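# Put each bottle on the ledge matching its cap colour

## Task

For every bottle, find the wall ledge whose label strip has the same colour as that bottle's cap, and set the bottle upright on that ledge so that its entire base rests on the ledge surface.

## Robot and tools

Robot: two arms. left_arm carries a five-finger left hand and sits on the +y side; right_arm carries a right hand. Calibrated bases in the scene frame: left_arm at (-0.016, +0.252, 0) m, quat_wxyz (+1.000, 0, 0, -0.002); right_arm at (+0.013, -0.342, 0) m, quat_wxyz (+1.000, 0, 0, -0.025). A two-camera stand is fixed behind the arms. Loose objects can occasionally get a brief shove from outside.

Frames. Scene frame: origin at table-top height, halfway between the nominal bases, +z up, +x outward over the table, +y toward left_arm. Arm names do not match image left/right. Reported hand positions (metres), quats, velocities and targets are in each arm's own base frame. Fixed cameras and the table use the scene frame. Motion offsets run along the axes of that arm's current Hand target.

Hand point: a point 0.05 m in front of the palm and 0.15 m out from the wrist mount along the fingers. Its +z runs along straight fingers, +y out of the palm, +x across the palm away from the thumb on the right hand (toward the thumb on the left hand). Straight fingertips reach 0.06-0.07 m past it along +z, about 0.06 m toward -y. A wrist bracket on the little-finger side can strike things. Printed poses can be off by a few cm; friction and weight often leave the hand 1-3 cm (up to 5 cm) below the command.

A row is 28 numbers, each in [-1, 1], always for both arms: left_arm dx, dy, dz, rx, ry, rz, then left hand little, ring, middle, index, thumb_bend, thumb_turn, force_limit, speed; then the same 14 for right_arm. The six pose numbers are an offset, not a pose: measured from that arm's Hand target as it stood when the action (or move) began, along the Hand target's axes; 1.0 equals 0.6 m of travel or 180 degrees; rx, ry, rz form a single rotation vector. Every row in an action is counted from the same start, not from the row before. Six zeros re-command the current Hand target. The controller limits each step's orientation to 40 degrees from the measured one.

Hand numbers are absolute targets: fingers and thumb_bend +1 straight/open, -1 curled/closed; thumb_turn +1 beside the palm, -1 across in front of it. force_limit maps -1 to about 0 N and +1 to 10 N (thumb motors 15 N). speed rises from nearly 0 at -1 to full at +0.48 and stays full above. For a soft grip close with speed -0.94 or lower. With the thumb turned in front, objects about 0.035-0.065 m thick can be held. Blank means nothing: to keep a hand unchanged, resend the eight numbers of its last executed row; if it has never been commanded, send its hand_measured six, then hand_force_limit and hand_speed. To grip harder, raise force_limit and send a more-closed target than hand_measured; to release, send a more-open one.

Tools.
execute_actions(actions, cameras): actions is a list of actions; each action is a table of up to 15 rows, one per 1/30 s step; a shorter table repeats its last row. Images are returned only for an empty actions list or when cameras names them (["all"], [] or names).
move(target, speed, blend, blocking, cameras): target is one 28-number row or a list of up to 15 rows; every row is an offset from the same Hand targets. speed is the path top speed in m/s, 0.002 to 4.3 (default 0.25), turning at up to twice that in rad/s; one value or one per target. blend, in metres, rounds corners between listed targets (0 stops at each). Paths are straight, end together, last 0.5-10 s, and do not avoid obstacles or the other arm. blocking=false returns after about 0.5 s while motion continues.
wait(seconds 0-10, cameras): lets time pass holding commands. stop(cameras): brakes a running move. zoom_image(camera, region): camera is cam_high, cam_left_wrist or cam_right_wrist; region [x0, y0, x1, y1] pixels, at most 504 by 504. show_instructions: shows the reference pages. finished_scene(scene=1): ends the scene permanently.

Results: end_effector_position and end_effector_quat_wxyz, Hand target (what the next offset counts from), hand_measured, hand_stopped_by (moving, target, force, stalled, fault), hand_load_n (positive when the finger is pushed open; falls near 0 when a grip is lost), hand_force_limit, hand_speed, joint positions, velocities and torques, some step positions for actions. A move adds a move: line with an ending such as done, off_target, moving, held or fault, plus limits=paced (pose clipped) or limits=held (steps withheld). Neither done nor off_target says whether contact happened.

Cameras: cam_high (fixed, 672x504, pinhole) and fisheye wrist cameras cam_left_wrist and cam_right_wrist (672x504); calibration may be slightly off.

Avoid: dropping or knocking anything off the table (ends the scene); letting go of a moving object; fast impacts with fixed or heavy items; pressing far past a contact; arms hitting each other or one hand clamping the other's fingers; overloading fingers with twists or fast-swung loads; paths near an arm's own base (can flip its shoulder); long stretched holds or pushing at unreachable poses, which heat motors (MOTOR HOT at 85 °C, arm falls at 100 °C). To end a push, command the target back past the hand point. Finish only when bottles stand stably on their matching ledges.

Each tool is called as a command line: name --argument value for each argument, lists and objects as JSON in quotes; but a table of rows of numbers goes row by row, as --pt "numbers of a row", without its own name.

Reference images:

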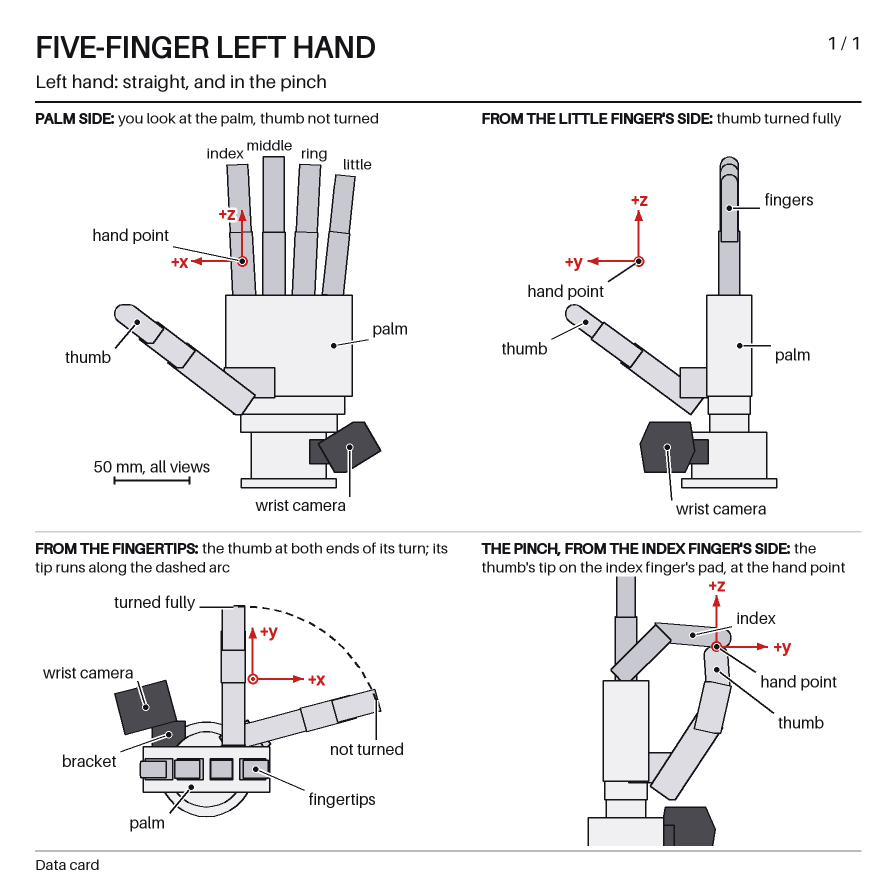

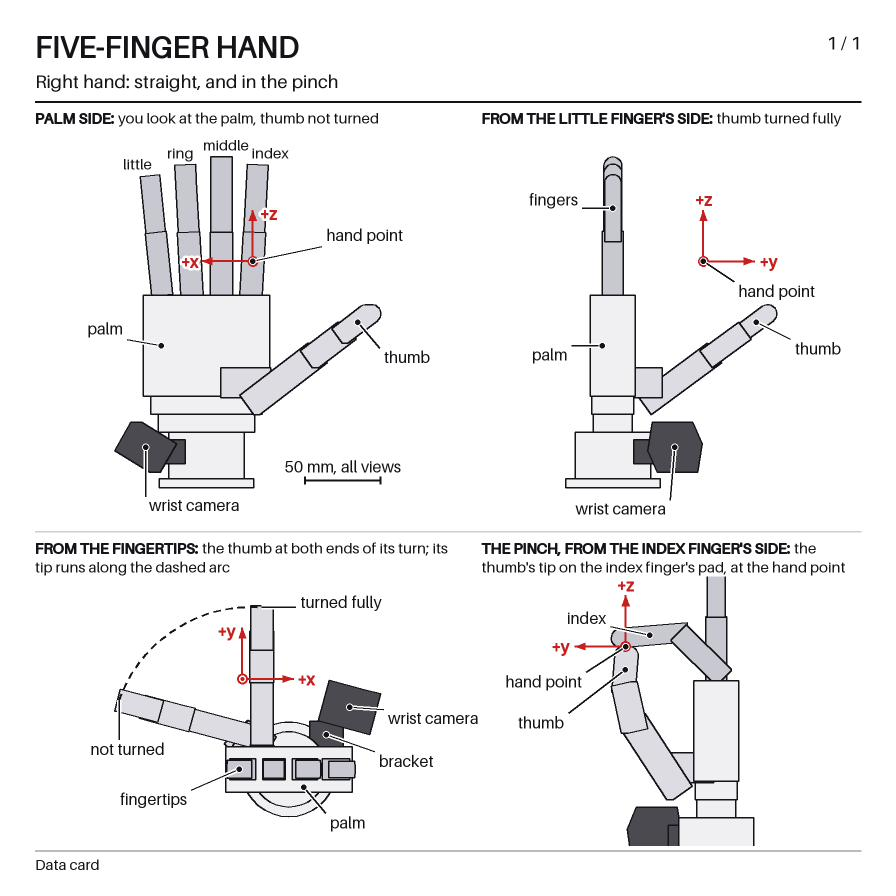

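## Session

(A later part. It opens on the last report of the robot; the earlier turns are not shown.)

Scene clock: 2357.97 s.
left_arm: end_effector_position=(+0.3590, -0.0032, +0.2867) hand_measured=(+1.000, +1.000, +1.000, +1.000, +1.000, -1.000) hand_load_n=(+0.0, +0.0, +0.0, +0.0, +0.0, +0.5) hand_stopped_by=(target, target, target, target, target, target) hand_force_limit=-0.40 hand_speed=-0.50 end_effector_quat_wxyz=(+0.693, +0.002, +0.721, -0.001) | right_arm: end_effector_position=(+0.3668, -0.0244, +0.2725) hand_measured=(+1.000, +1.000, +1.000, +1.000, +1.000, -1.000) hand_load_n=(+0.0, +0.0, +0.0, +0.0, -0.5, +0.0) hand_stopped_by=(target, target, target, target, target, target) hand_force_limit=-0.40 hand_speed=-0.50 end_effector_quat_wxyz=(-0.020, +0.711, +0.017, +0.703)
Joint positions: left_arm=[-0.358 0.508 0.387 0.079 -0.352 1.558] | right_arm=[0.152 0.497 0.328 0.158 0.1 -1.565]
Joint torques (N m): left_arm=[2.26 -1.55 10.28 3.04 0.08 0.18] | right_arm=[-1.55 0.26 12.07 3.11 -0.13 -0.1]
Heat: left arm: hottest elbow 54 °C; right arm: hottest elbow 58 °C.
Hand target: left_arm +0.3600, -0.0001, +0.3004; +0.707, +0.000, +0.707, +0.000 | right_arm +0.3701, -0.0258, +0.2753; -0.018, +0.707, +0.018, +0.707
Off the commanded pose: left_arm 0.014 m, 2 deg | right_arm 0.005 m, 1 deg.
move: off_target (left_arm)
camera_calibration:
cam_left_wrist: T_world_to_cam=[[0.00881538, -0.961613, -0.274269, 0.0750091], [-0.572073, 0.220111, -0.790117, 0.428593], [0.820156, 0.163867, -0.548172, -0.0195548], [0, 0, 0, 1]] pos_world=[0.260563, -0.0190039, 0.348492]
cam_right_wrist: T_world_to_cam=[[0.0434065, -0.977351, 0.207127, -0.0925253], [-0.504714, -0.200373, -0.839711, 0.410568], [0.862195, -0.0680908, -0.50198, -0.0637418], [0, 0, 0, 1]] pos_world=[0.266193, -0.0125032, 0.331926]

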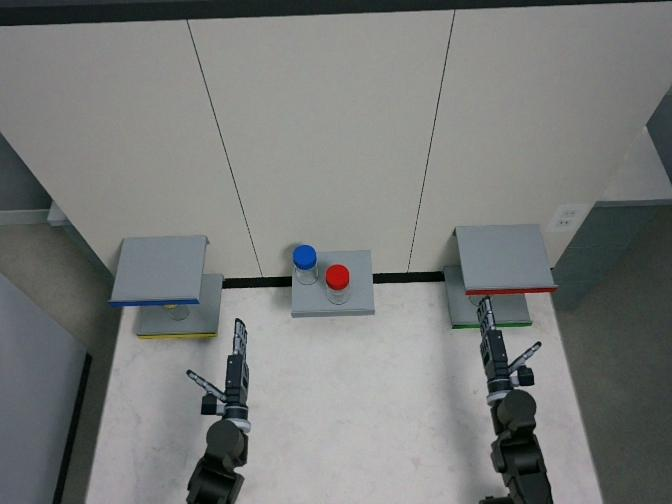

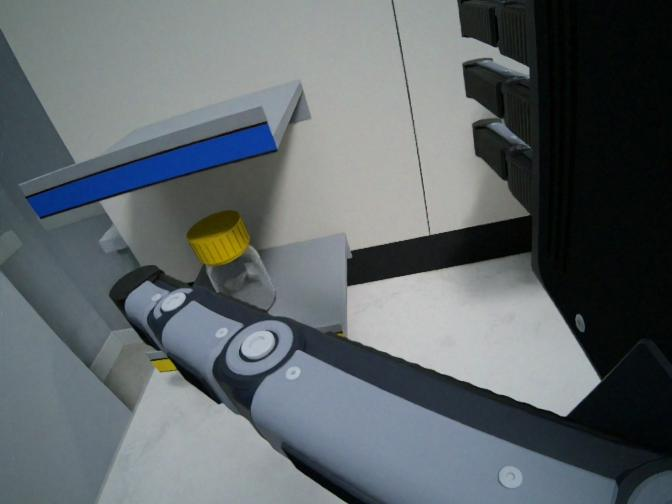

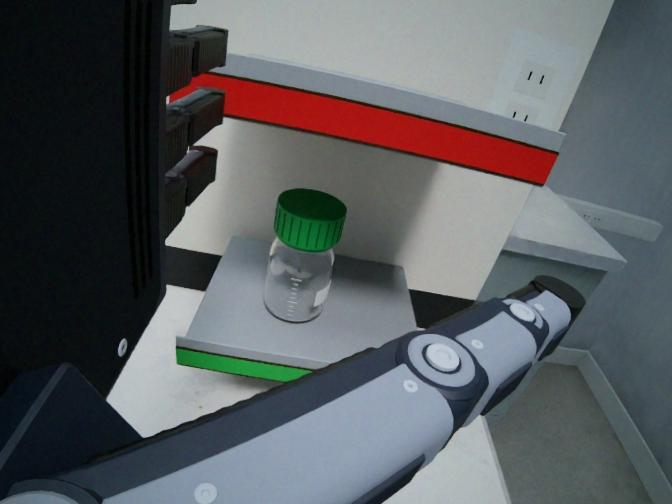

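zoom_image --camera "cam_high" --region '[280, 230, 390, 330]'

move --pt "0.05 -0.42 0.067 0 0 0 1 1 1 1 1 -1 -0.4 -0.5 0 0 0 0 0 0 1 1 1 1 1 -1 -0.4 -0.5" --speed 0.2 --cameras '["all"]'

Scaled by 4.582 from the camera's 672x504 image, which has a finer 960x720 frame.

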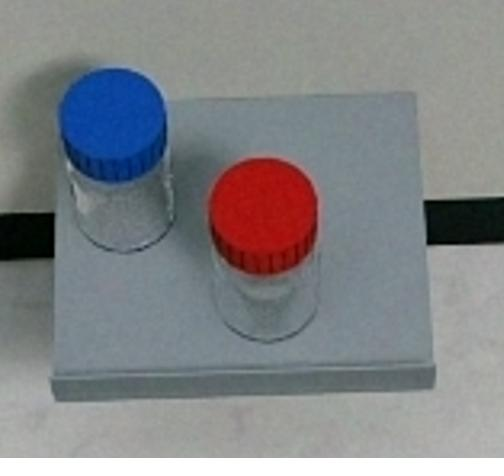

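Scene clock: 2384.83 s.
left_arm: end_effector_position=(+0.3921, -0.2398, +0.2495) hand_measured=(+1.000, +1.000, +1.000, +1.000, +1.000, -1.000) hand_load_n=(+0.0, +0.0, +0.0, +0.0, +0.0, +0.0) hand_stopped_by=(target, target, target, target, target, target) hand_force_limit=-0.40 hand_speed=-0.50 end_effector_quat_wxyz=(+0.695, +0.015, +0.719, +0.012) | right_arm: end_effector_position=(+0.3668, -0.0244, +0.2725) hand_measured=(+1.000, +1.000, +1.000, +1.000, +1.000, -1.000) hand_load_n=(+0.0, -0.5, +0.0, +0.0, +0.0, +0.5) hand_stopped_by=(target, target, target, target, target, target) hand_force_limit=-0.40 hand_speed=-0.50 end_effector_quat_wxyz=(-0.020, +0.711, +0.017, +0.703)
Joint positions: left_arm=[-0.985 1.275 0.651 0.56 -0.981 1.557] | right_arm=[0.152 0.497 0.328 0.158 0.1 -1.565]
Joint torques (N m): left_arm=[0.38 -8.29 12 2.76 -0.19 0.17] | right_arm=[-1.55 0.26 12.07 3.11 -0.13 -0.1]
Heat: left arm: hottest elbow 56 °C; right arm: hottest elbow 59 °C.
Hand target: left_arm +0.4002, -0.2521, +0.2703; +0.707, +0.000, +0.707, +0.000 | right_arm +0.3701, -0.0258, +0.2753; -0.018, +0.707, +0.018, +0.707
Off the commanded pose: left_arm 0.025 m, 3 deg | right_arm 0.005 m, 1 deg.
move: off_target (left_arm)
camera_calibration:
cam_left_wrist: T_world_to_cam=[[0.0107952, -0.950959, -0.309128, -0.15261], [-0.569074, 0.248357, -0.783884, 0.474164], [0.822216, 0.184379, -0.538485, -0.0267291], [0, 0, 0, 1]] pos_world=[0.293459, -0.25796, 0.31012]
cam_right_wrist: T_world_to_cam=[[0.0434065, -0.977351, 0.207127, -0.0925253], [-0.504714, -0.200373, -0.839711, 0.410568], [0.862195, -0.0680908, -0.50198, -0.0637418], [0, 0, 0, 1]] pos_world=[0.266193, -0.0125032, 0.331926]

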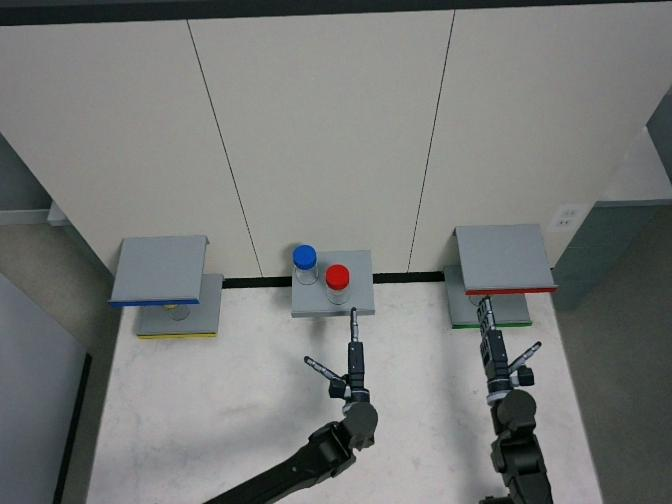

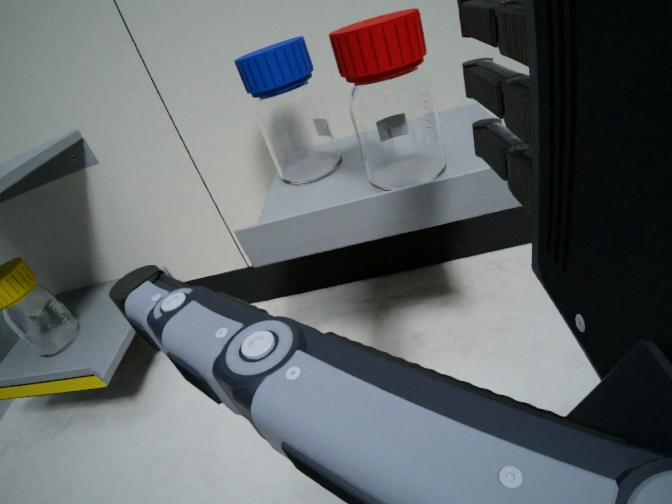

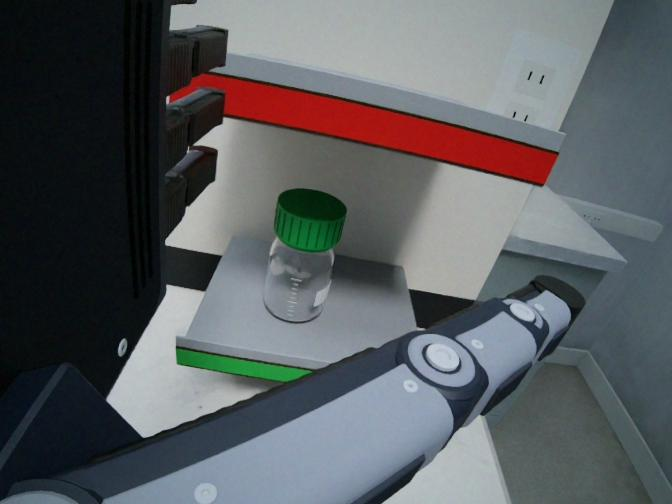

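move --pt "-0.01 -0.0215 0.10 0 0 0 1 1 1 1 1 -1 -0.4 -0.5 0 0 0 0 0 0 1 1 1 1 1 -1 -0.4 -0.5" --speed 0.1 --cameras '["cam_high","cam_left_wrist"]'

Scene clock: 2398.83 s.
left_arm: end_effector_position=(+0.4484, -0.2565, +0.2568) hand_measured=(+1.000, +1.000, +1.000, +1.000, +1.000, -1.000) hand_load_n=(+0.0, +0.0, +0.0, +0.0, +0.0, +0.0) hand_stopped_by=(target, target, target, target, target, target) hand_force_limit=-0.40 hand_speed=-0.50 end_effector_quat_wxyz=(+0.696, +0.012, +0.718, +0.008) | right_arm: end_effector_position=(+0.3668, -0.0244, +0.2725) hand_measured=(+1.000, +1.000, +1.000, +1.000, +1.000, -1.000) hand_load_n=(+0.0, +0.0, +0.0, +0.0, +0.0, +0.0) hand_stopped_by=(target, target, target, target, target, target) hand_force_limit=-0.40 hand_speed=-0.50 end_effector_quat_wxyz=(-0.020, +0.711, +0.017, +0.703)
Joint positions: left_arm=[-0.891 1.387 0.776 0.56 -0.885 1.56] | right_arm=[0.152 0.497 0.328 0.158 0.1 -1.565]
Joint torques (N m): left_arm=[1.85 -10.4 12.18 2.26 0.07 0.18] | right_arm=[-1.55 0.21 12.07 3.11 -0.13 -0.1]
Heat: left arm: hottest elbow 57 °C; right arm: hottest elbow 59 °C.
Hand target: left_arm +0.4602, -0.2650, +0.2763; +0.707, +0.000, +0.707, +0.000 | right_arm +0.3701, -0.0258, +0.2753; -0.018, +0.707, +0.018, +0.707
Off the commanded pose: left_arm 0.024 m, 2 deg | right_arm 0.005 m, 1 deg.
move: off_target (left_arm)
camera_calibration:
cam_left_wrist: T_world_to_cam=[[0.00881907, -0.954045, -0.299535, -0.169062], [-0.566104, 0.242158, -0.787963, 0.51421], [0.824287, 0.176517, -0.537953, -0.0689842], [0, 0, 0, 1]] pos_world=[0.34945, -0.273636, 0.317428]
Images, in order (width x height): cam_high 672x504, cam_left_wrist 672x504.

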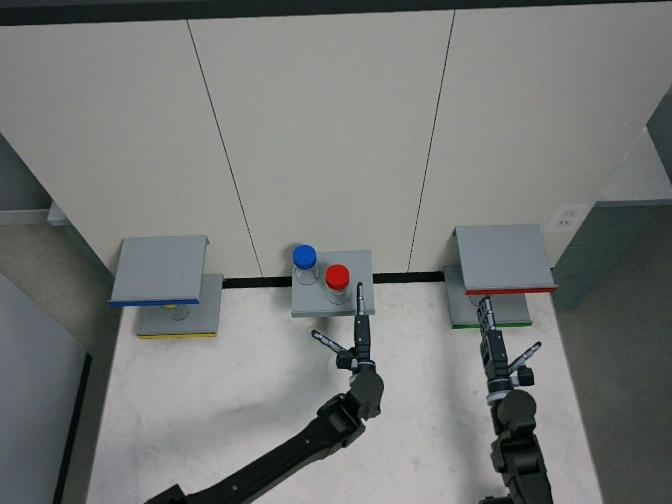

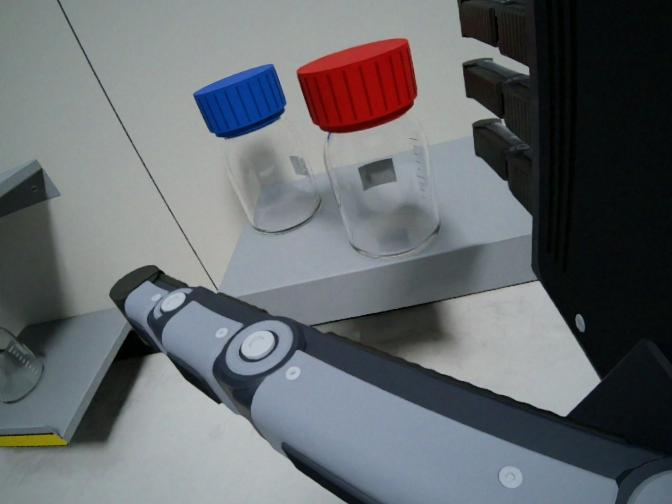

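move --pt "0.004 0.005 0.09 0 0 0 1 1 1 1 1 -1 -0.4 -0.5 0 0 0 0 0 0 1 1 1 1 1 -1 -0.4 -0.5" --speed 0.08 --cameras '["cam_high","cam_left_wrist"]'

Scene clock: 2405.90 s.
left_arm: end_effector_position=(+0.5010, -0.2543, +0.2531) hand_measured=(+1.000, +1.000, +1.000, +1.000, +1.000, -1.000) hand_load_n=(+0.0, +0.0, +0.0, +0.0, +0.0, +0.0) hand_stopped_by=(target, target, target, target, target, target) hand_force_limit=-0.40 hand_speed=-0.50 end_effector_quat_wxyz=(+0.694, +0.012, +0.720, +0.007) | right_arm: end_effector_position=(+0.3668, -0.0244, +0.2725) hand_measured=(+1.000, +1.000, +1.000, +1.000, +1.000, -1.000) hand_load_n=(+0.0, +0.0, +0.5, +0.0, +0.0, +0.0) hand_stopped_by=(target, target, target, target, target, target) hand_force_limit=-0.40 hand_speed=-0.50 end_effector_quat_wxyz=(-0.020, +0.711, +0.017, +0.703)
Joint positions: left_arm=[-0.795 1.476 0.861 0.56 -0.788 1.56] | right_arm=[0.152 0.497 0.328 0.158 0.1 -1.565]
Joint torques (N m): left_arm=[2.26 -11.34 12.23 2.41 0.07 0.17] | right_arm=[-1.49 0.26 12.07 3.11 -0.13 -0.1]
Heat: left arm: hottest elbow 57 °C; right arm: hottest elbow 59 °C.
Hand target: left_arm +0.5142, -0.2620, +0.2738; +0.707, +0.000, +0.707, +0.000 | right_arm +0.3701, -0.0258, +0.2753; -0.018, +0.707, +0.018, +0.707
Off the commanded pose: left_arm 0.026 m, 3 deg | right_arm 0.005 m, 1 deg.
move: off_target (left_arm)
camera_calibration:
cam_left_wrist: T_world_to_cam=[[0.00719909, -0.954365, -0.298557, -0.168095], [-0.570671, 0.241251, -0.784941, 0.541899], [0.821147, 0.176029, -0.542892, -0.11204], [0, 0, 0, 1]] pos_world=[0.402458, -0.271435, 0.314347]
Images, in order (width x height): cam_high 672x504, cam_left_wrist 672x504.

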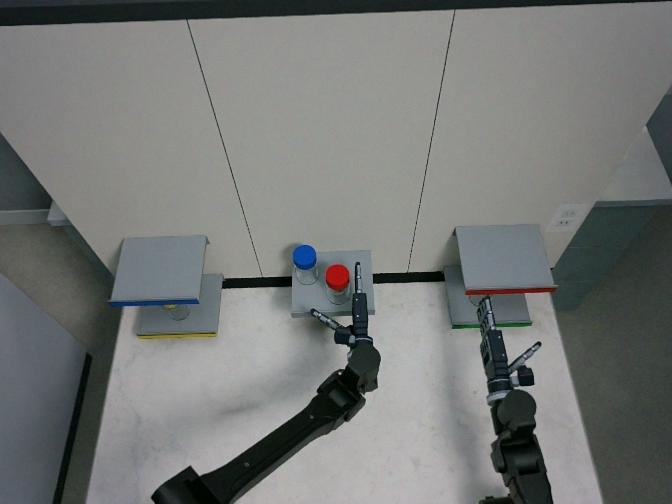

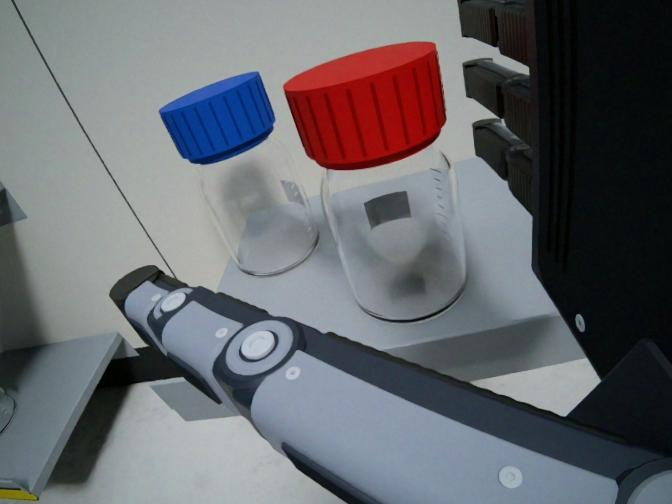

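move --pt "0.006 -0.009 0.061 0 0 0 1 1 1 1 1 -1 -0.4 -0.5 0 0 0 0 0 0 1 1 1 1 1 -1 -0.4 -0.5" --speed 0.06 --cameras '["cam_high","cam_left_wrist"]'

Scene clock: 2414.53 s.
left_arm: end_effector_position=(+0.5355, -0.2637, +0.2506) hand_measured=(+1.000, +1.000, +1.000, +1.000, +1.000, -1.000) hand_load_n=(+0.0, +0.0, -0.5, +0.0, +0.0, +0.0) hand_stopped_by=(target, target, target, target, target, target) hand_force_limit=-0.40 hand_speed=-0.50 end_effector_quat_wxyz=(+0.694, +0.013, +0.720, +0.004) | right_arm: end_effector_position=(+0.3668, -0.0244, +0.2725) hand_measured=(+1.000, +1.000, +1.000, +1.000, +1.000, -1.000) hand_load_n=(+0.0, +0.0, +0.0, +0.0, +0.0, +0.0) hand_stopped_by=(target, target, target, target, target, target) hand_force_limit=-0.40 hand_speed=-0.50 end_effector_quat_wxyz=(-0.020, +0.711, +0.017, +0.703)
Joint positions: left_arm=[-0.755 1.552 0.941 0.56 -0.742 1.56] | right_arm=[0.152 0.497 0.328 0.158 0.1 -1.565]
Joint torques (N m): left_arm=[2.02 -12.86 12.34 2.47 0.05 0.19] | right_arm=[-1.55 0.26 12.08 3.12 -0.13 -0.1]
Heat: left arm: hottest elbow 56 °C; right arm: hottest elbow 59 °C.
Hand target: left_arm +0.5508, -0.2674, +0.2702; +0.707, +0.000, +0.707, +0.000 | right_arm +0.3701, -0.0258, +0.2753; -0.018, +0.707, +0.018, +0.707
Off the commanded pose: left_arm 0.025 m, 3 deg | right_arm 0.005 m, 1 deg.
move: off_target (left_arm)
camera_calibration:
cam_left_wrist: T_world_to_cam=[[0.00156893, -0.955545, -0.294843, -0.176301], [-0.56883, 0.241642, -0.786156, 0.561262], [0.822454, 0.168949, -0.543163, -0.142511], [0, 0, 0, 1]] pos_world=[0.436748, -0.280011, 0.311852]
Images, in order (width x height): cam_high 672x504, cam_left_wrist 672x504.

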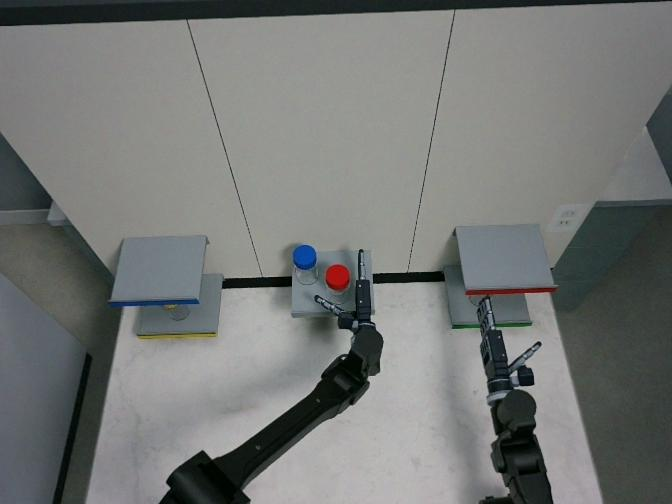

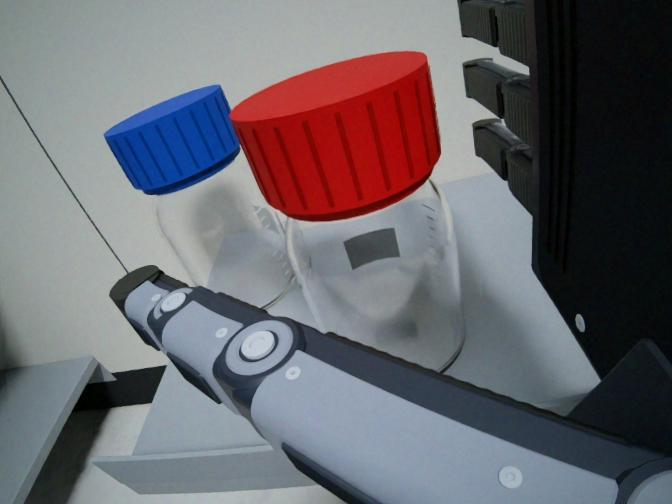

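move --pt "0.009 0 -0.006 0 0 0 1 1 1 1 1 -1 -0.4 -0.5 0 0 0 0 0 0 1 1 1 1 1 -1 -0.4 -0.5" --speed 0.06

Scene clock: 2421.70 s.
left_arm: end_effector_position=(+0.5359, -0.2640, +0.2498) hand_measured=(+1.000, +1.000, +1.000, +1.000, +1.000, -1.000) hand_load_n=(+0.0, +0.0, -0.5, +0.0, +0.0, +0.5) hand_stopped_by=(target, target, target, target, target, target) hand_force_limit=-0.40 hand_speed=-0.50 end_effector_quat_wxyz=(+0.694, +0.012, +0.720, +0.003) | right_arm: end_effector_position=(+0.3668, -0.0244, +0.2725) hand_measured=(+1.000, +1.000, +1.000, +1.000, +1.000, -1.000) hand_load_n=(-0.5, +0.0, +0.0, +0.0, +0.0, +0.0) hand_stopped_by=(target, target, target, target, target, target) hand_force_limit=-0.40 hand_speed=-0.50 end_effector_quat_wxyz=(-0.020, +0.711, +0.017, +0.703)
Joint positions: left_arm=[-0.755 1.555 0.941 0.565 -0.742 1.56] | right_arm=[0.152 0.497 0.328 0.158 0.1 -1.565]
Joint torques (N m): left_arm=[1.49 -13.1 11.11 2.96 -0.13 0.17] | right_arm=[-1.61 0.26 12.05 3.12 -0.13 -0.1]
Heat: left arm: hottest elbow 57 °C; right arm: hottest elbow 59 °C.
Hand target: left_arm +0.5472, -0.2674, +0.2648; +0.707, +0.000, +0.707, +0.000 | right_arm +0.3701, -0.0258, +0.2753; -0.018, +0.707, +0.018, +0.707
Off the commanded pose: left_arm 0.019 m, 3 deg | right_arm 0.005 m, 1 deg.
move: off_target (left_arm)

move --pt "0 0 0 0 0 0 1 1 -1 -1 -1 -1 -0.4 -0.86 0 0 0 0 0 0 1 1 1 1 1 -1 -0.4 -0.5" --speed 0.06 --cameras '["cam_high","cam_left_wrist"]'

Scene clock: 2428.70 s.
left_arm: end_effector_position=(+0.5357, -0.2650, +0.2495) hand_measured=(+1.000, +1.000, +0.196, +0.236, +0.602, -1.000) hand_load_n=(+0.0, +0.0, +3.0, +4.0, +6.5, -1.5) hand_stopped_by=(target, target, force, force, force, target) hand_force_limit=-0.40 hand_speed=-0.86 end_effector_quat_wxyz=(+0.695, +0.013, +0.719, +0.003) | right_arm: end_effector_position=(+0.3668, -0.0244, +0.2725) hand_measured=(+1.000, +1.000, +1.000, +1.000, +1.000, -1.000) hand_load_n=(+0.0, +0.0, +0.0, +0.0, +0.0, +0.0) hand_stopped_by=(target, target, target, target, target, target) hand_force_limit=-0.40 hand_speed=-0.50 end_effector_quat_wxyz=(-0.020, +0.711, +0.017, +0.703)
Joint positions: left_arm=[-0.756 1.557 0.941 0.568 -0.742 1.561] | right_arm=[0.152 0.497 0.328 0.158 0.1 -1.565]
Joint torques (N m): left_arm=[1.61 -12.69 11.17 2.77 -0.15 0.18] | right_arm=[-1.55 0.26 12.08 3.11 -0.13 -0.1]
Heat: left arm: hottest elbow 57 °C; right arm: hottest elbow 59 °C.
Hand target: left_arm +0.5472, -0.2674, +0.2648; +0.707, +0.000, +0.707, +0.000 | right_arm +0.3701, -0.0258, +0.2753; -0.018, +0.707, +0.018, +0.707
Off the commanded pose: left_arm 0.019 m, 2 deg | right_arm 0.005 m, 1 deg.
move: off_target (left_arm)
camera_calibration:
cam_left_wrist: T_world_to_cam=[[0.000695072, -0.955706, -0.294321, -0.177558], [-0.56666, 0.24213, -0.787572, 0.560182], [0.823951, 0.167327, -0.541393, -0.144772], [0, 0, 0, 1]] pos_world=[0.436842, -0.281105, 0.310546]
Images, in order (width x height): cam_high 672x504, cam_left_wrist 672x504.

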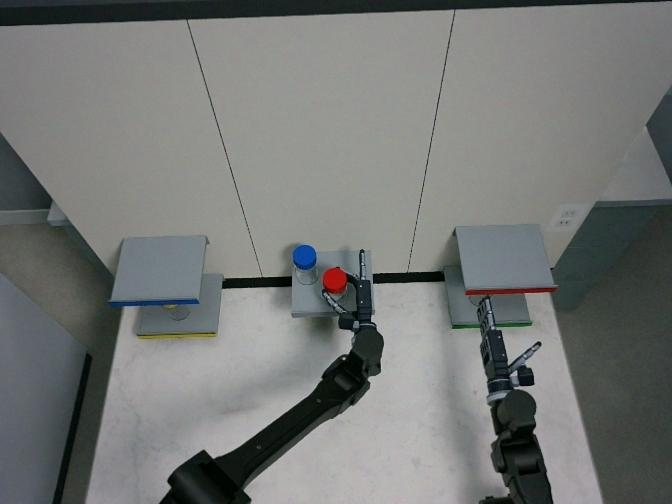

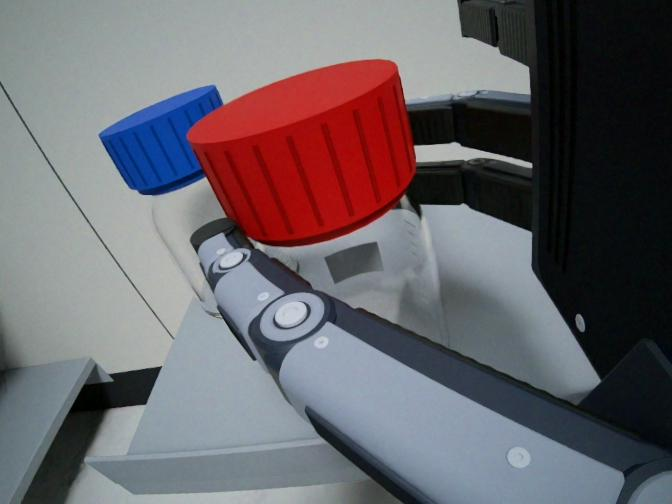

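move --pt "-0.085 0 0.006 0 0 0 1 1 -1 -1 -1 -1 -0.4 -0.86 0 0 0 0 0 0 1 1 1 1 1 -1 -0.4 -0.5" --speed 0.08 --cameras '["cam_high","cam_left_wrist"]'

Scene clock: 2438.20 s.
left_arm: end_effector_position=(+0.5390, -0.2681, +0.2667) hand_measured=(+1.000, +1.000, +0.196, +0.236, +0.602, -1.000) hand_load_n=(+0.0, +0.0, +2.5, +4.5, +7.0, +0.0) hand_stopped_by=(target, target, force, force, force, target) hand_force_limit=-0.40 hand_speed=-0.86 end_effector_quat_wxyz=(+0.683, +0.023, +0.730, +0.013) | right_arm: end_effector_position=(+0.3668, -0.0244, +0.2725) hand_measured=(+1.000, +1.000, +1.000, +1.000, +1.000, -1.000) hand_load_n=(+0.0, +0.0, +0.0, +0.0, +0.0, +0.5) hand_stopped_by=(target, target, target, target, target, target) hand_force_limit=-0.40 hand_speed=-0.50 end_effector_quat_wxyz=(-0.020, +0.711, +0.017, +0.703)
Joint positions: left_arm=[-0.756 1.534 0.99 0.455 -0.742 1.561] | right_arm=[0.152 0.497 0.328 0.158 0.1 -1.565]
Joint torques (N m): left_arm=[2.02 -16.62 13.67 1.69 -0.03 0.17] | right_arm=[-1.55 0.26 12.07 3.11 -0.13 -0.1]
Heat: left arm: hottest elbow 56 °C; right arm: hottest elbow 59 °C.
Hand target: left_arm +0.5508, -0.2674, +0.3158; +0.707, +0.000, +0.707, +0.000 | right_arm +0.3701, -0.0258, +0.2753; -0.018, +0.707, +0.018, +0.707
Off the commanded pose: left_arm 0.051 m, 5 deg | right_arm 0.005 m, 1 deg.
move: off_target (left_arm)
camera_calibration:
cam_left_wrist: T_world_to_cam=[[-0.00860964, -0.946949, -0.321268, -0.160986], [-0.589995, 0.264209, -0.762954, 0.588267], [0.807361, 0.182978, -0.56097, -0.119274], [0, 0, 0, 1]] pos_world=[0.441986, -0.286047, 0.330191]
Images, in order (width x height): cam_high 672x504, cam_left_wrist 672x504.

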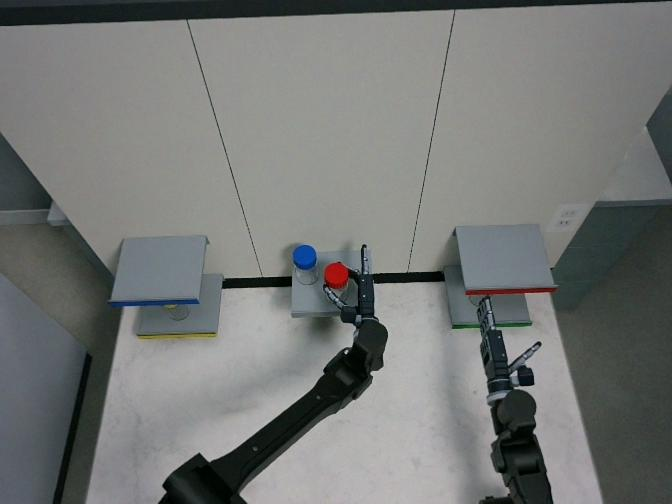

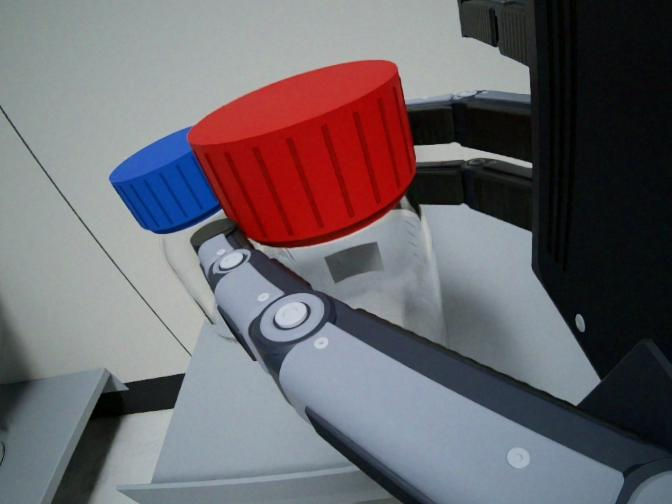

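move --pt "-0.01 -0.065 0.0 0 0 0 1 1 -1 -1 -1 -1 -0.4 -0.86 0 0 0 0 0 0 1 1 1 1 1 -1 -0.4 -0.5" --speed 0.08 --cameras '["cam_high","cam_left_wrist"]'

Scene clock: 2444.70 s.
left_arm: end_effector_position=(+0.5413, -0.2961, +0.2911) hand_measured=(+1.000, +1.000, +0.196, +0.236, +0.602, -1.000) hand_load_n=(+0.0, +0.0, +2.5, +4.5, +7.0, +0.0) hand_stopped_by=(target, target, force, force, force, target) hand_force_limit=-0.40 hand_speed=-0.86 end_effector_quat_wxyz=(+0.693, +0.012, +0.721, +0.010) | right_arm: end_effector_position=(+0.3668, -0.0244, +0.2725) hand_measured=(+1.000, +1.000, +1.000, +1.000, +1.000, -1.000) hand_load_n=(+0.0, +0.0, +0.0, +0.0, +0.0, +0.5) hand_stopped_by=(target, target, target, target, target, target) hand_force_limit=-0.40 hand_speed=-0.50 end_effector_quat_wxyz=(-0.020, +0.711, +0.017, +0.703)
Joint positions: left_arm=[-0.796 1.562 1.078 0.427 -0.793 1.561] | right_arm=[0.152 0.497 0.328 0.158 0.1 -1.565]
Joint torques (N m): left_arm=[0.91 -14.68 13.96 1.66 -0.18 0.15] | right_arm=[-1.55 0.26 12.07 3.11 -0.13 -0.1]
Heat: left arm: hottest elbow 56 °C; right arm: hottest elbow 59 °C.
Hand target: left_arm +0.5508, -0.3064, +0.3218; +0.707, +0.000, +0.707, +0.000 | right_arm +0.3701, -0.0258, +0.2753; -0.018, +0.707, +0.018, +0.707
Off the commanded pose: left_arm 0.034 m, 3 deg | right_arm 0.005 m, 1 deg.
move: off_target (left_arm)
camera_calibration:
cam_left_wrist: T_world_to_cam=[[0.00946225, -0.953168, -0.302294, -0.196705], [-0.572907, 0.242604, -0.782892, 0.605823], [0.819566, 0.180594, -0.543781, -0.114724], [0, 0, 0, 1]] pos_world=[0.442966, -0.31375, 0.352447]
Images, in order (width x height): cam_high 672x504, cam_left_wrist 672x504.

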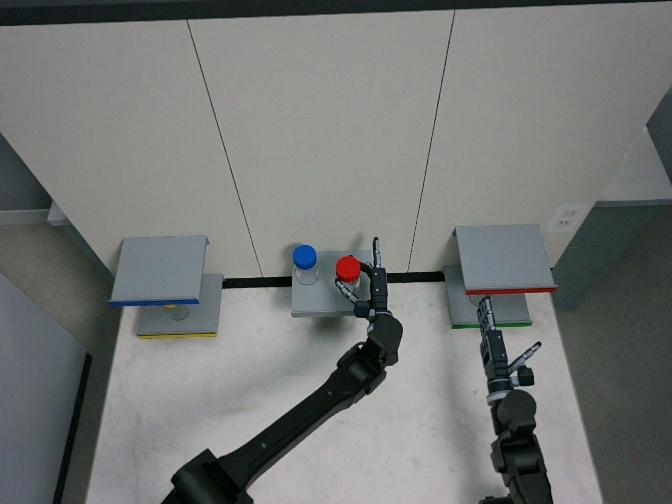

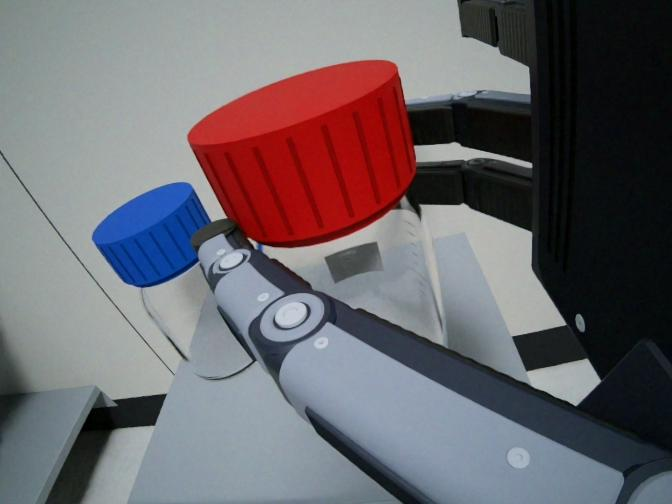

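move --pt "0.055 -0.005 0.0 0 0 0 1 1 -1 -1 -1 -1 -0.4 -0.86 0 0 0 0 0 0 1 1 1 1 1 -1 -0.4 -0.5" --speed 0.08

move --pt "0.013 0 0.0 0 0 0 1 1 -1 -1 -1 -1 -0.4 -0.86 0 0 0 0 0 0 1 1 1 1 1 -1 -0.4 -0.5" --speed 0.05 --cameras '["cam_high","cam_left_wrist"]'

Scene clock: 2452.93 s.
left_arm: end_effector_position=(+0.5477, -0.3021, +0.2709) hand_measured=(+1.000, +1.000, +0.196, +0.236, +0.602, -1.000) hand_load_n=(+0.0, +0.0, +2.5, +4.5, +7.0, +0.0) hand_stopped_by=(target, target, force, force, force, target) hand_force_limit=-0.40 hand_speed=-0.86 end_effector_quat_wxyz=(+0.692, +0.012, +0.721, +0.011) | right_arm: end_effector_position=(+0.3668, -0.0244, +0.2725) hand_measured=(+1.000, +1.000, +1.000, +1.000, +1.000, -1.000) hand_load_n=(+0.0, +0.0, +0.0, +0.0, +0.0, +0.0) hand_stopped_by=(target, target, target, target, target, target) hand_force_limit=-0.40 hand_speed=-0.50 end_effector_quat_wxyz=(-0.020, +0.711, +0.017, +0.703)
Joint positions: left_arm=[-0.796 1.611 1.078 0.475 -0.796 1.561] | right_arm=[0.152 0.497 0.328 0.158 0.1 -1.565]
Joint torques (N m): left_arm=[-0.15 -15.68 10.47 3.14 -0.21 0.17] | right_arm=[-1.55 0.32 12.07 3.11 -0.13 -0.1]
Heat: left arm: hottest elbow 57 °C; right arm: hottest elbow 59 °C.
Hand target: left_arm +0.5508, -0.3094, +0.2888; +0.707, +0.000, +0.707, +0.000 | right_arm +0.3701, -0.0258, +0.2753; -0.018, +0.707, +0.018, +0.707
Off the commanded pose: left_arm 0.020 m, 3 deg | right_arm 0.005 m, 1 deg.
move: off_target (left_arm)

Scene clock: 2454.23 s.
left_arm: end_effector_position=(+0.5490, -0.3035, +0.2700) hand_measured=(+1.000, +1.000, +0.196, +0.236, +0.602, -1.000) hand_load_n=(+0.0, +0.0, +2.0, +4.5, +6.5, +0.0) hand_stopped_by=(target, target, force, force, force, target) hand_force_limit=-0.40 hand_speed=-0.86 end_effector_quat_wxyz=(+0.696, +0.008, +0.718, +0.008) | right_arm: end_effector_position=(+0.3668, -0.0244, +0.2725) hand_measured=(+1.000, +1.000, +1.000, +1.000, +1.000, -1.000) hand_load_n=(+0.0, +0.0, +0.0, +0.0, -0.5, +0.5) hand_stopped_by=(target, target, target, target, target, target) hand_force_limit=-0.40 hand_speed=-0.50 end_effector_quat_wxyz=(-0.020, +0.711, +0.017, +0.703)
Joint positions: left_arm=[-0.796 1.618 1.078 0.496 -0.796 1.561] | right_arm=[0.152 0.497 0.328 0.158 0.1 -1.565]
Joint torques (N m): left_arm=[0.03 -15.15 9.57 3.1 -0.19 0.17] | right_arm=[-1.49 0.26 12.05 3.12 -0.13 -0.1]
Heat: left arm: hottest elbow 57 °C; right arm: hottest elbow 59 °C.
Hand target: left_arm +0.5508, -0.3094, +0.2810; +0.707, +0.000, +0.707, +0.000 | right_arm +0.3701, -0.0258, +0.2753; -0.018, +0.707, +0.018, +0.707
Off the commanded pose: left_arm 0.013 m, 2 deg | right_arm 0.005 m, 1 deg.
move: off_target (left_arm)
camera_calibration:
cam_left_wrist: T_world_to_cam=[[0.0149018, -0.955711, -0.29393, -0.216257], [-0.566802, 0.234095, -0.789895, 0.591449], [0.823719, 0.178371, -0.538211, -0.135606], [0, 0, 0, 1]] pos_world=[0.450158, -0.320946, 0.330635]
Images, in order (width x height): cam_high 672x504, cam_left_wrist 672x504.

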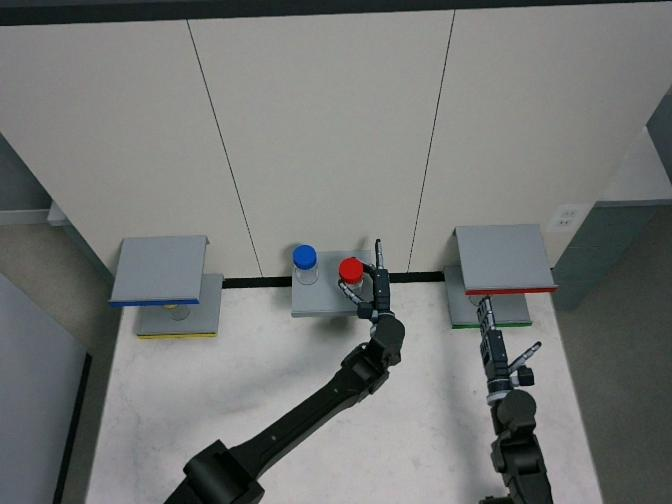

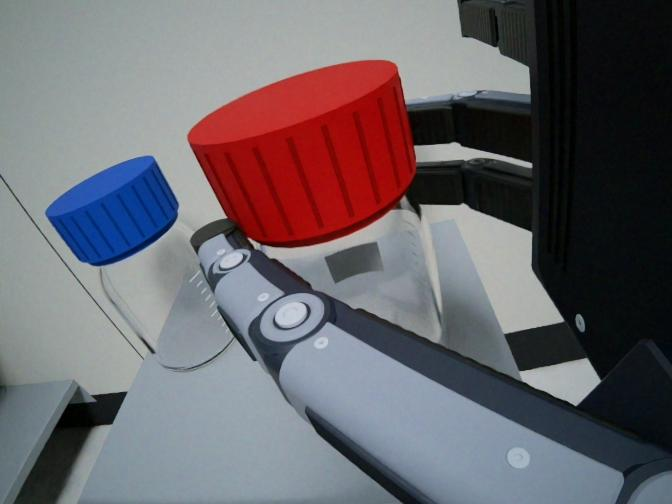

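move --pt "0.018 0.010 0.0 0 0 0 1 1 -1 -1 -1 -1 -0.4 -0.86 0 0 0 0 0 0 1 1 1 1 1 -1 -0.4 -0.5" --speed 0.05

move --pt "0.017 0 0.0 0 0 0 1 1 -1 -1 -1 -1 -0.4 -0.86 0 0 0 0 0 0 1 1 1 1 1 -1 -0.4 -0.5" --speed 0.05 --cameras '["cam_high","cam_left_wrist"]'

Scene clock: 2463.63 s.
left_arm: end_effector_position=(+0.5461, -0.3008, +0.2587) hand_measured=(+1.000, +1.000, +0.196, +0.236, +0.602, -1.000) hand_load_n=(+0.0, +0.5, +2.5, +4.5, +7.0, +0.5) hand_stopped_by=(target, target, force, force, force, target) hand_force_limit=-0.40 hand_speed=-0.86 end_effector_quat_wxyz=(+0.696, +0.009, +0.718, +0.008) | right_arm: end_effector_position=(+0.3668, -0.0244, +0.2725) hand_measured=(+1.000, +1.000, +1.000, +1.000, +1.000, -1.000) hand_load_n=(+0.0, +0.0, +0.0, +0.0, +0.0, +0.0) hand_stopped_by=(target, target, target, target, target, target) hand_force_limit=-0.40 hand_speed=-0.50 end_effector_quat_wxyz=(-0.020, +0.711, +0.017, +0.703)
Joint positions: left_arm=[-0.796 1.624 1.052 0.527 -0.794 1.561] | right_arm=[0.152 0.497 0.328 0.158 0.1 -1.565]
Joint torques (N m): left_arm=[0.79 -15.21 9.4 3.15 0.05 0.14] | right_arm=[-1.55 0.26 12.05 3.12 -0.13 -0.1]
Heat: left arm: hottest elbow 56 °C; right arm: hottest elbow 59 °C.
Hand target: left_arm +0.5508, -0.3034, +0.2702; +0.707, +0.000, +0.707, +0.000 | right_arm +0.3701, -0.0258, +0.2753; -0.018, +0.707, +0.018, +0.707
Off the commanded pose: left_arm 0.013 m, 2 deg | right_arm 0.005 m, 1 deg.
move: off_target (left_arm)

Scene clock: 2464.70 s.
left_arm: end_effector_position=(+0.5463, -0.3011, +0.2502) hand_measured=(+1.000, +1.000, +0.196, +0.236, +0.602, -1.000) hand_load_n=(+0.0, +0.0, +2.5, +4.5, +7.0, -0.5) hand_stopped_by=(target, target, force, force, force, target) hand_force_limit=-0.40 hand_speed=-0.86 end_effector_quat_wxyz=(+0.696, +0.009, +0.718, +0.006) | right_arm: end_effector_position=(+0.3668, -0.0244, +0.2725) hand_measured=(+1.000, +1.000, +1.000, +1.000, +1.000, -1.000) hand_load_n=(+0.0, +0.0, +0.0, +0.0, +0.0, +0.5) hand_stopped_by=(target, target, target, target, target, target) hand_force_limit=-0.40 hand_speed=-0.50 end_effector_quat_wxyz=(-0.020, +0.711, +0.017, +0.703)
Joint positions: left_arm=[-0.796 1.638 1.041 0.554 -0.793 1.561] | right_arm=[0.152 0.497 0.328 0.158 0.1 -1.565]
Joint torques (N m): left_arm=[0.73 -15.33 9.14 3.17 0.03 0.16] | right_arm=[-1.55 0.32 12.07 3.11 -0.13 -0.1]
Heat: left arm: hottest elbow 56 °C; right arm: hottest elbow 59 °C.
Hand target: left_arm +0.5508, -0.3034, +0.2600; +0.707, +0.000, +0.707, +0.000 | right_arm +0.3701, -0.0258, +0.2753; -0.018, +0.707, +0.018, +0.707
Off the commanded pose: left_arm 0.011 m, 2 deg | right_arm 0.005 m, 1 deg.
move: off_target (left_arm)
camera_calibration:
cam_left_wrist: T_world_to_cam=[[0.0123231, -0.956099, -0.292785, -0.218799], [-0.565299, 0.234863, -0.790744, 0.57334], [0.824794, 0.175256, -0.537587, -0.146154], [0, 0, 0, 1]] pos_world=[0.447352, -0.318235, 0.310733]
Images, in order (width x height): cam_high 672x504, cam_left_wrist 672x504.

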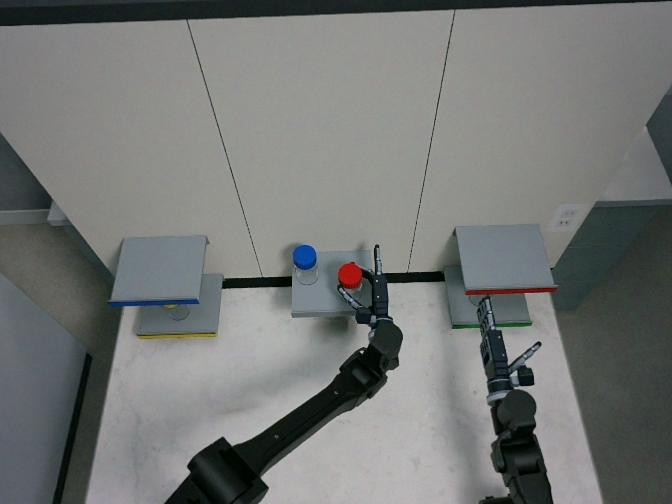

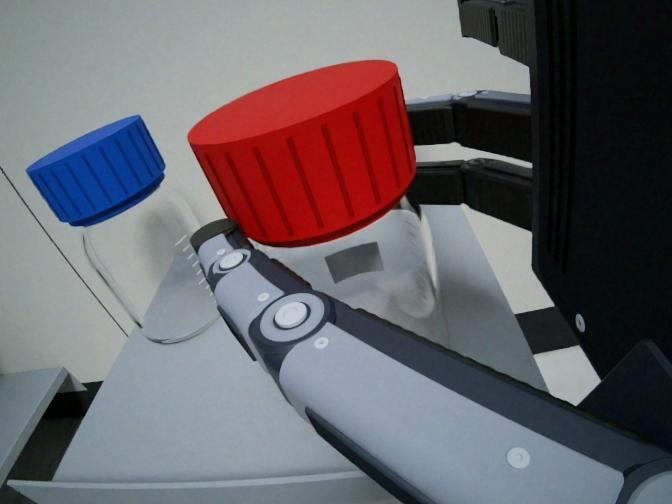

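move --pt "0.015 0 0.0 0 0 0 1 1 -1 -1 -1 -1 -0.4 -0.86 0 0 0 0 0 0 1 1 1 1 1 -1 -0.4 -0.5" --speed 0.05

Scene clock: 2473.70 s.
left_arm: end_effector_position=(+0.5462, -0.3003, +0.2502) hand_measured=(+1.000, +1.000, +0.196, +0.236, +0.602, -1.000) hand_load_n=(+0.0, +0.0, +2.5, +3.5, +6.5, -1.5) hand_stopped_by=(target, target, force, force, force, target) hand_force_limit=-0.40 hand_speed=-0.86 end_effector_quat_wxyz=(+0.701, +0.002, +0.713, +0.003) | right_arm: end_effector_position=(+0.3668, -0.0244, +0.2725) hand_measured=(+1.000, +1.000, +1.000, +1.000, +1.000, -1.000) hand_load_n=(+0.0, +0.0, +0.0, +0.5, +0.0, +0.0) hand_stopped_by=(target, target, target, target, target, target) hand_force_limit=-0.40 hand_speed=-0.50 end_effector_quat_wxyz=(-0.020, +0.711, +0.017, +0.703)
Joint positions: left_arm=[-0.796 1.643 1.036 0.583 -0.799 1.561] | right_arm=[0.152 0.497 0.328 0.158 0.1 -1.565]
Joint torques (N m): left_arm=[1.14 -14.62 8.62 3 0.03 0.13] | right_arm=[-1.55 0.21 12.07 3.11 -0.13 -0.1]
Heat: left arm: hottest elbow 54 °C; right arm: hottest elbow 59 °C.
Hand target: left_arm +0.5508, -0.3034, +0.2510; +0.707, +0.000, +0.707, +0.000 | right_arm +0.3701, -0.0258, +0.2753; -0.018, +0.707, +0.018, +0.707
Off the commanded pose: left_arm 0.006 m, 1 deg | right_arm 0.005 m, 1 deg.
move: done

move --pt "0 0 0.0 0 0 0 1 1 0.7 0.7 1 -1 -0.4 -0.8 0 0 0 0 0 0 1 1 1 1 1 -1 -0.4 -0.5" --speed 0.05

move --pt "0 0 0.0 0 0 0 1 1 1 1 1 -1 -0.4 -0.6 0 0 0 0 0 0 1 1 1 1 1 -1 -0.4 -0.5" --speed 0.05 --cameras '["cam_high","cam_left_wrist"]'

Scene clock: 2481.87 s.
left_arm: end_effector_position=(+0.5467, -0.3016, +0.2507) hand_measured=(+1.000, +1.000, +0.700, +0.700, +1.000, -1.000) hand_load_n=(+0.0, +0.0, +0.0, +0.0, +0.0, +0.0) hand_stopped_by=(target, target, target, target, target, target) hand_force_limit=-0.40 hand_speed=-0.80 end_effector_quat_wxyz=(+0.702, +0.003, +0.712, +0.000) | right_arm: end_effector_position=(+0.3668, -0.0244, +0.2725) hand_measured=(+1.000, +1.000, +1.000, +1.000, +1.000, -1.000) hand_load_n=(+0.0, +0.0, +0.0, +0.0, +0.0, +0.5) hand_stopped_by=(target, target, target, target, target, target) hand_force_limit=-0.40 hand_speed=-0.50 end_effector_quat_wxyz=(-0.020, +0.711, +0.017, +0.703)
Joint positions: left_arm=[-0.796 1.643 1.036 0.587 -0.793 1.561] | right_arm=[0.152 0.497 0.328 0.158 0.1 -1.565]
Joint torques (N m): left_arm=[0.85 -14.33 8.59 2.76 0.03 0.13] | right_arm=[-1.55 0.26 12.05 3.11 -0.13 -0.1]
Heat: left arm: hottest elbow 53 °C; right arm: hottest elbow 59 °C.
Hand target: left_arm +0.5508, -0.3034, +0.2510; +0.707, +0.000, +0.707, +0.000 | right_arm +0.3701, -0.0258, +0.2753; -0.018, +0.707, +0.018, +0.707
Off the commanded pose: left_arm 0.004 m, 1 deg | right_arm 0.005 m, 1 deg.
move: done

Scene clock: 2482.73 s.
left_arm: end_effector_position=(+0.5467, -0.3016, +0.2507) hand_measured=(+1.000, +1.000, +1.000, +1.000, +1.000, -1.000) hand_load_n=(+0.0, +0.0, +0.0, +0.0, +0.0, +0.5) hand_stopped_by=(target, target, target, target, target, target) hand_force_limit=-0.40 hand_speed=-0.60 end_effector_quat_wxyz=(+0.702, +0.003, +0.712, +0.000) | right_arm: end_effector_position=(+0.3668, -0.0244, +0.2725) hand_measured=(+1.000, +1.000, +1.000, +1.000, +1.000, -1.000) hand_load_n=(+0.0, +0.0, +0.0, +0.0, +0.0, +0.0) hand_stopped_by=(target, target, target, target, target, target) hand_force_limit=-0.40 hand_speed=-0.50 end_effector_quat_wxyz=(-0.020, +0.711, +0.017, +0.703)
Joint positions: left_arm=[-0.796 1.643 1.036 0.587 -0.793 1.561] | right_arm=[0.152 0.497 0.328 0.158 0.1 -1.565]
Joint torques (N m): left_arm=[0.97 -14.21 8.73 2.71 0.03 0.12] | right_arm=[-1.55 0.32 12.08 3.11 -0.13 -0.11]
Heat: left arm: hottest elbow 53 °C; right arm: hottest elbow 59 °C.
Hand target: left_arm +0.5508, -0.3034, +0.2510; +0.707, +0.000, +0.707, +0.000 | right_arm +0.3701, -0.0258, +0.2753; -0.018, +0.707, +0.018, +0.707
Off the commanded pose: left_arm 0.004 m, 1 deg | right_arm 0.005 m, 1 deg.
move: done
camera_calibration:
cam_left_wrist: T_world_to_cam=[[0.0169132, -0.96078, -0.276795, -0.226929], [-0.552533, 0.221743, -0.803453, 0.56626], [0.83332, 0.166527, -0.527112, -0.156019], [0, 0, 0, 1]] pos_world=[0.446729, -0.317612, 0.309911]
Images, in order (width x height): cam_high 672x504, cam_left_wrist 672x504.

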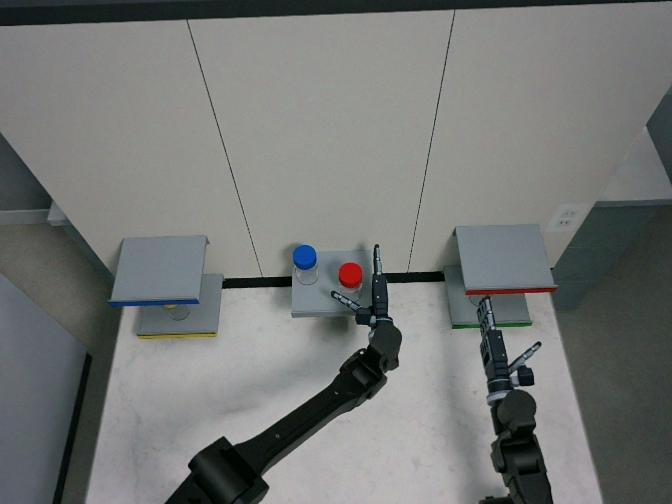

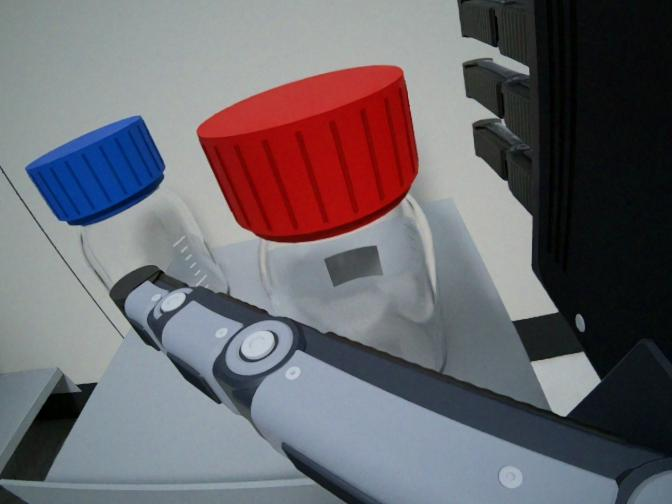

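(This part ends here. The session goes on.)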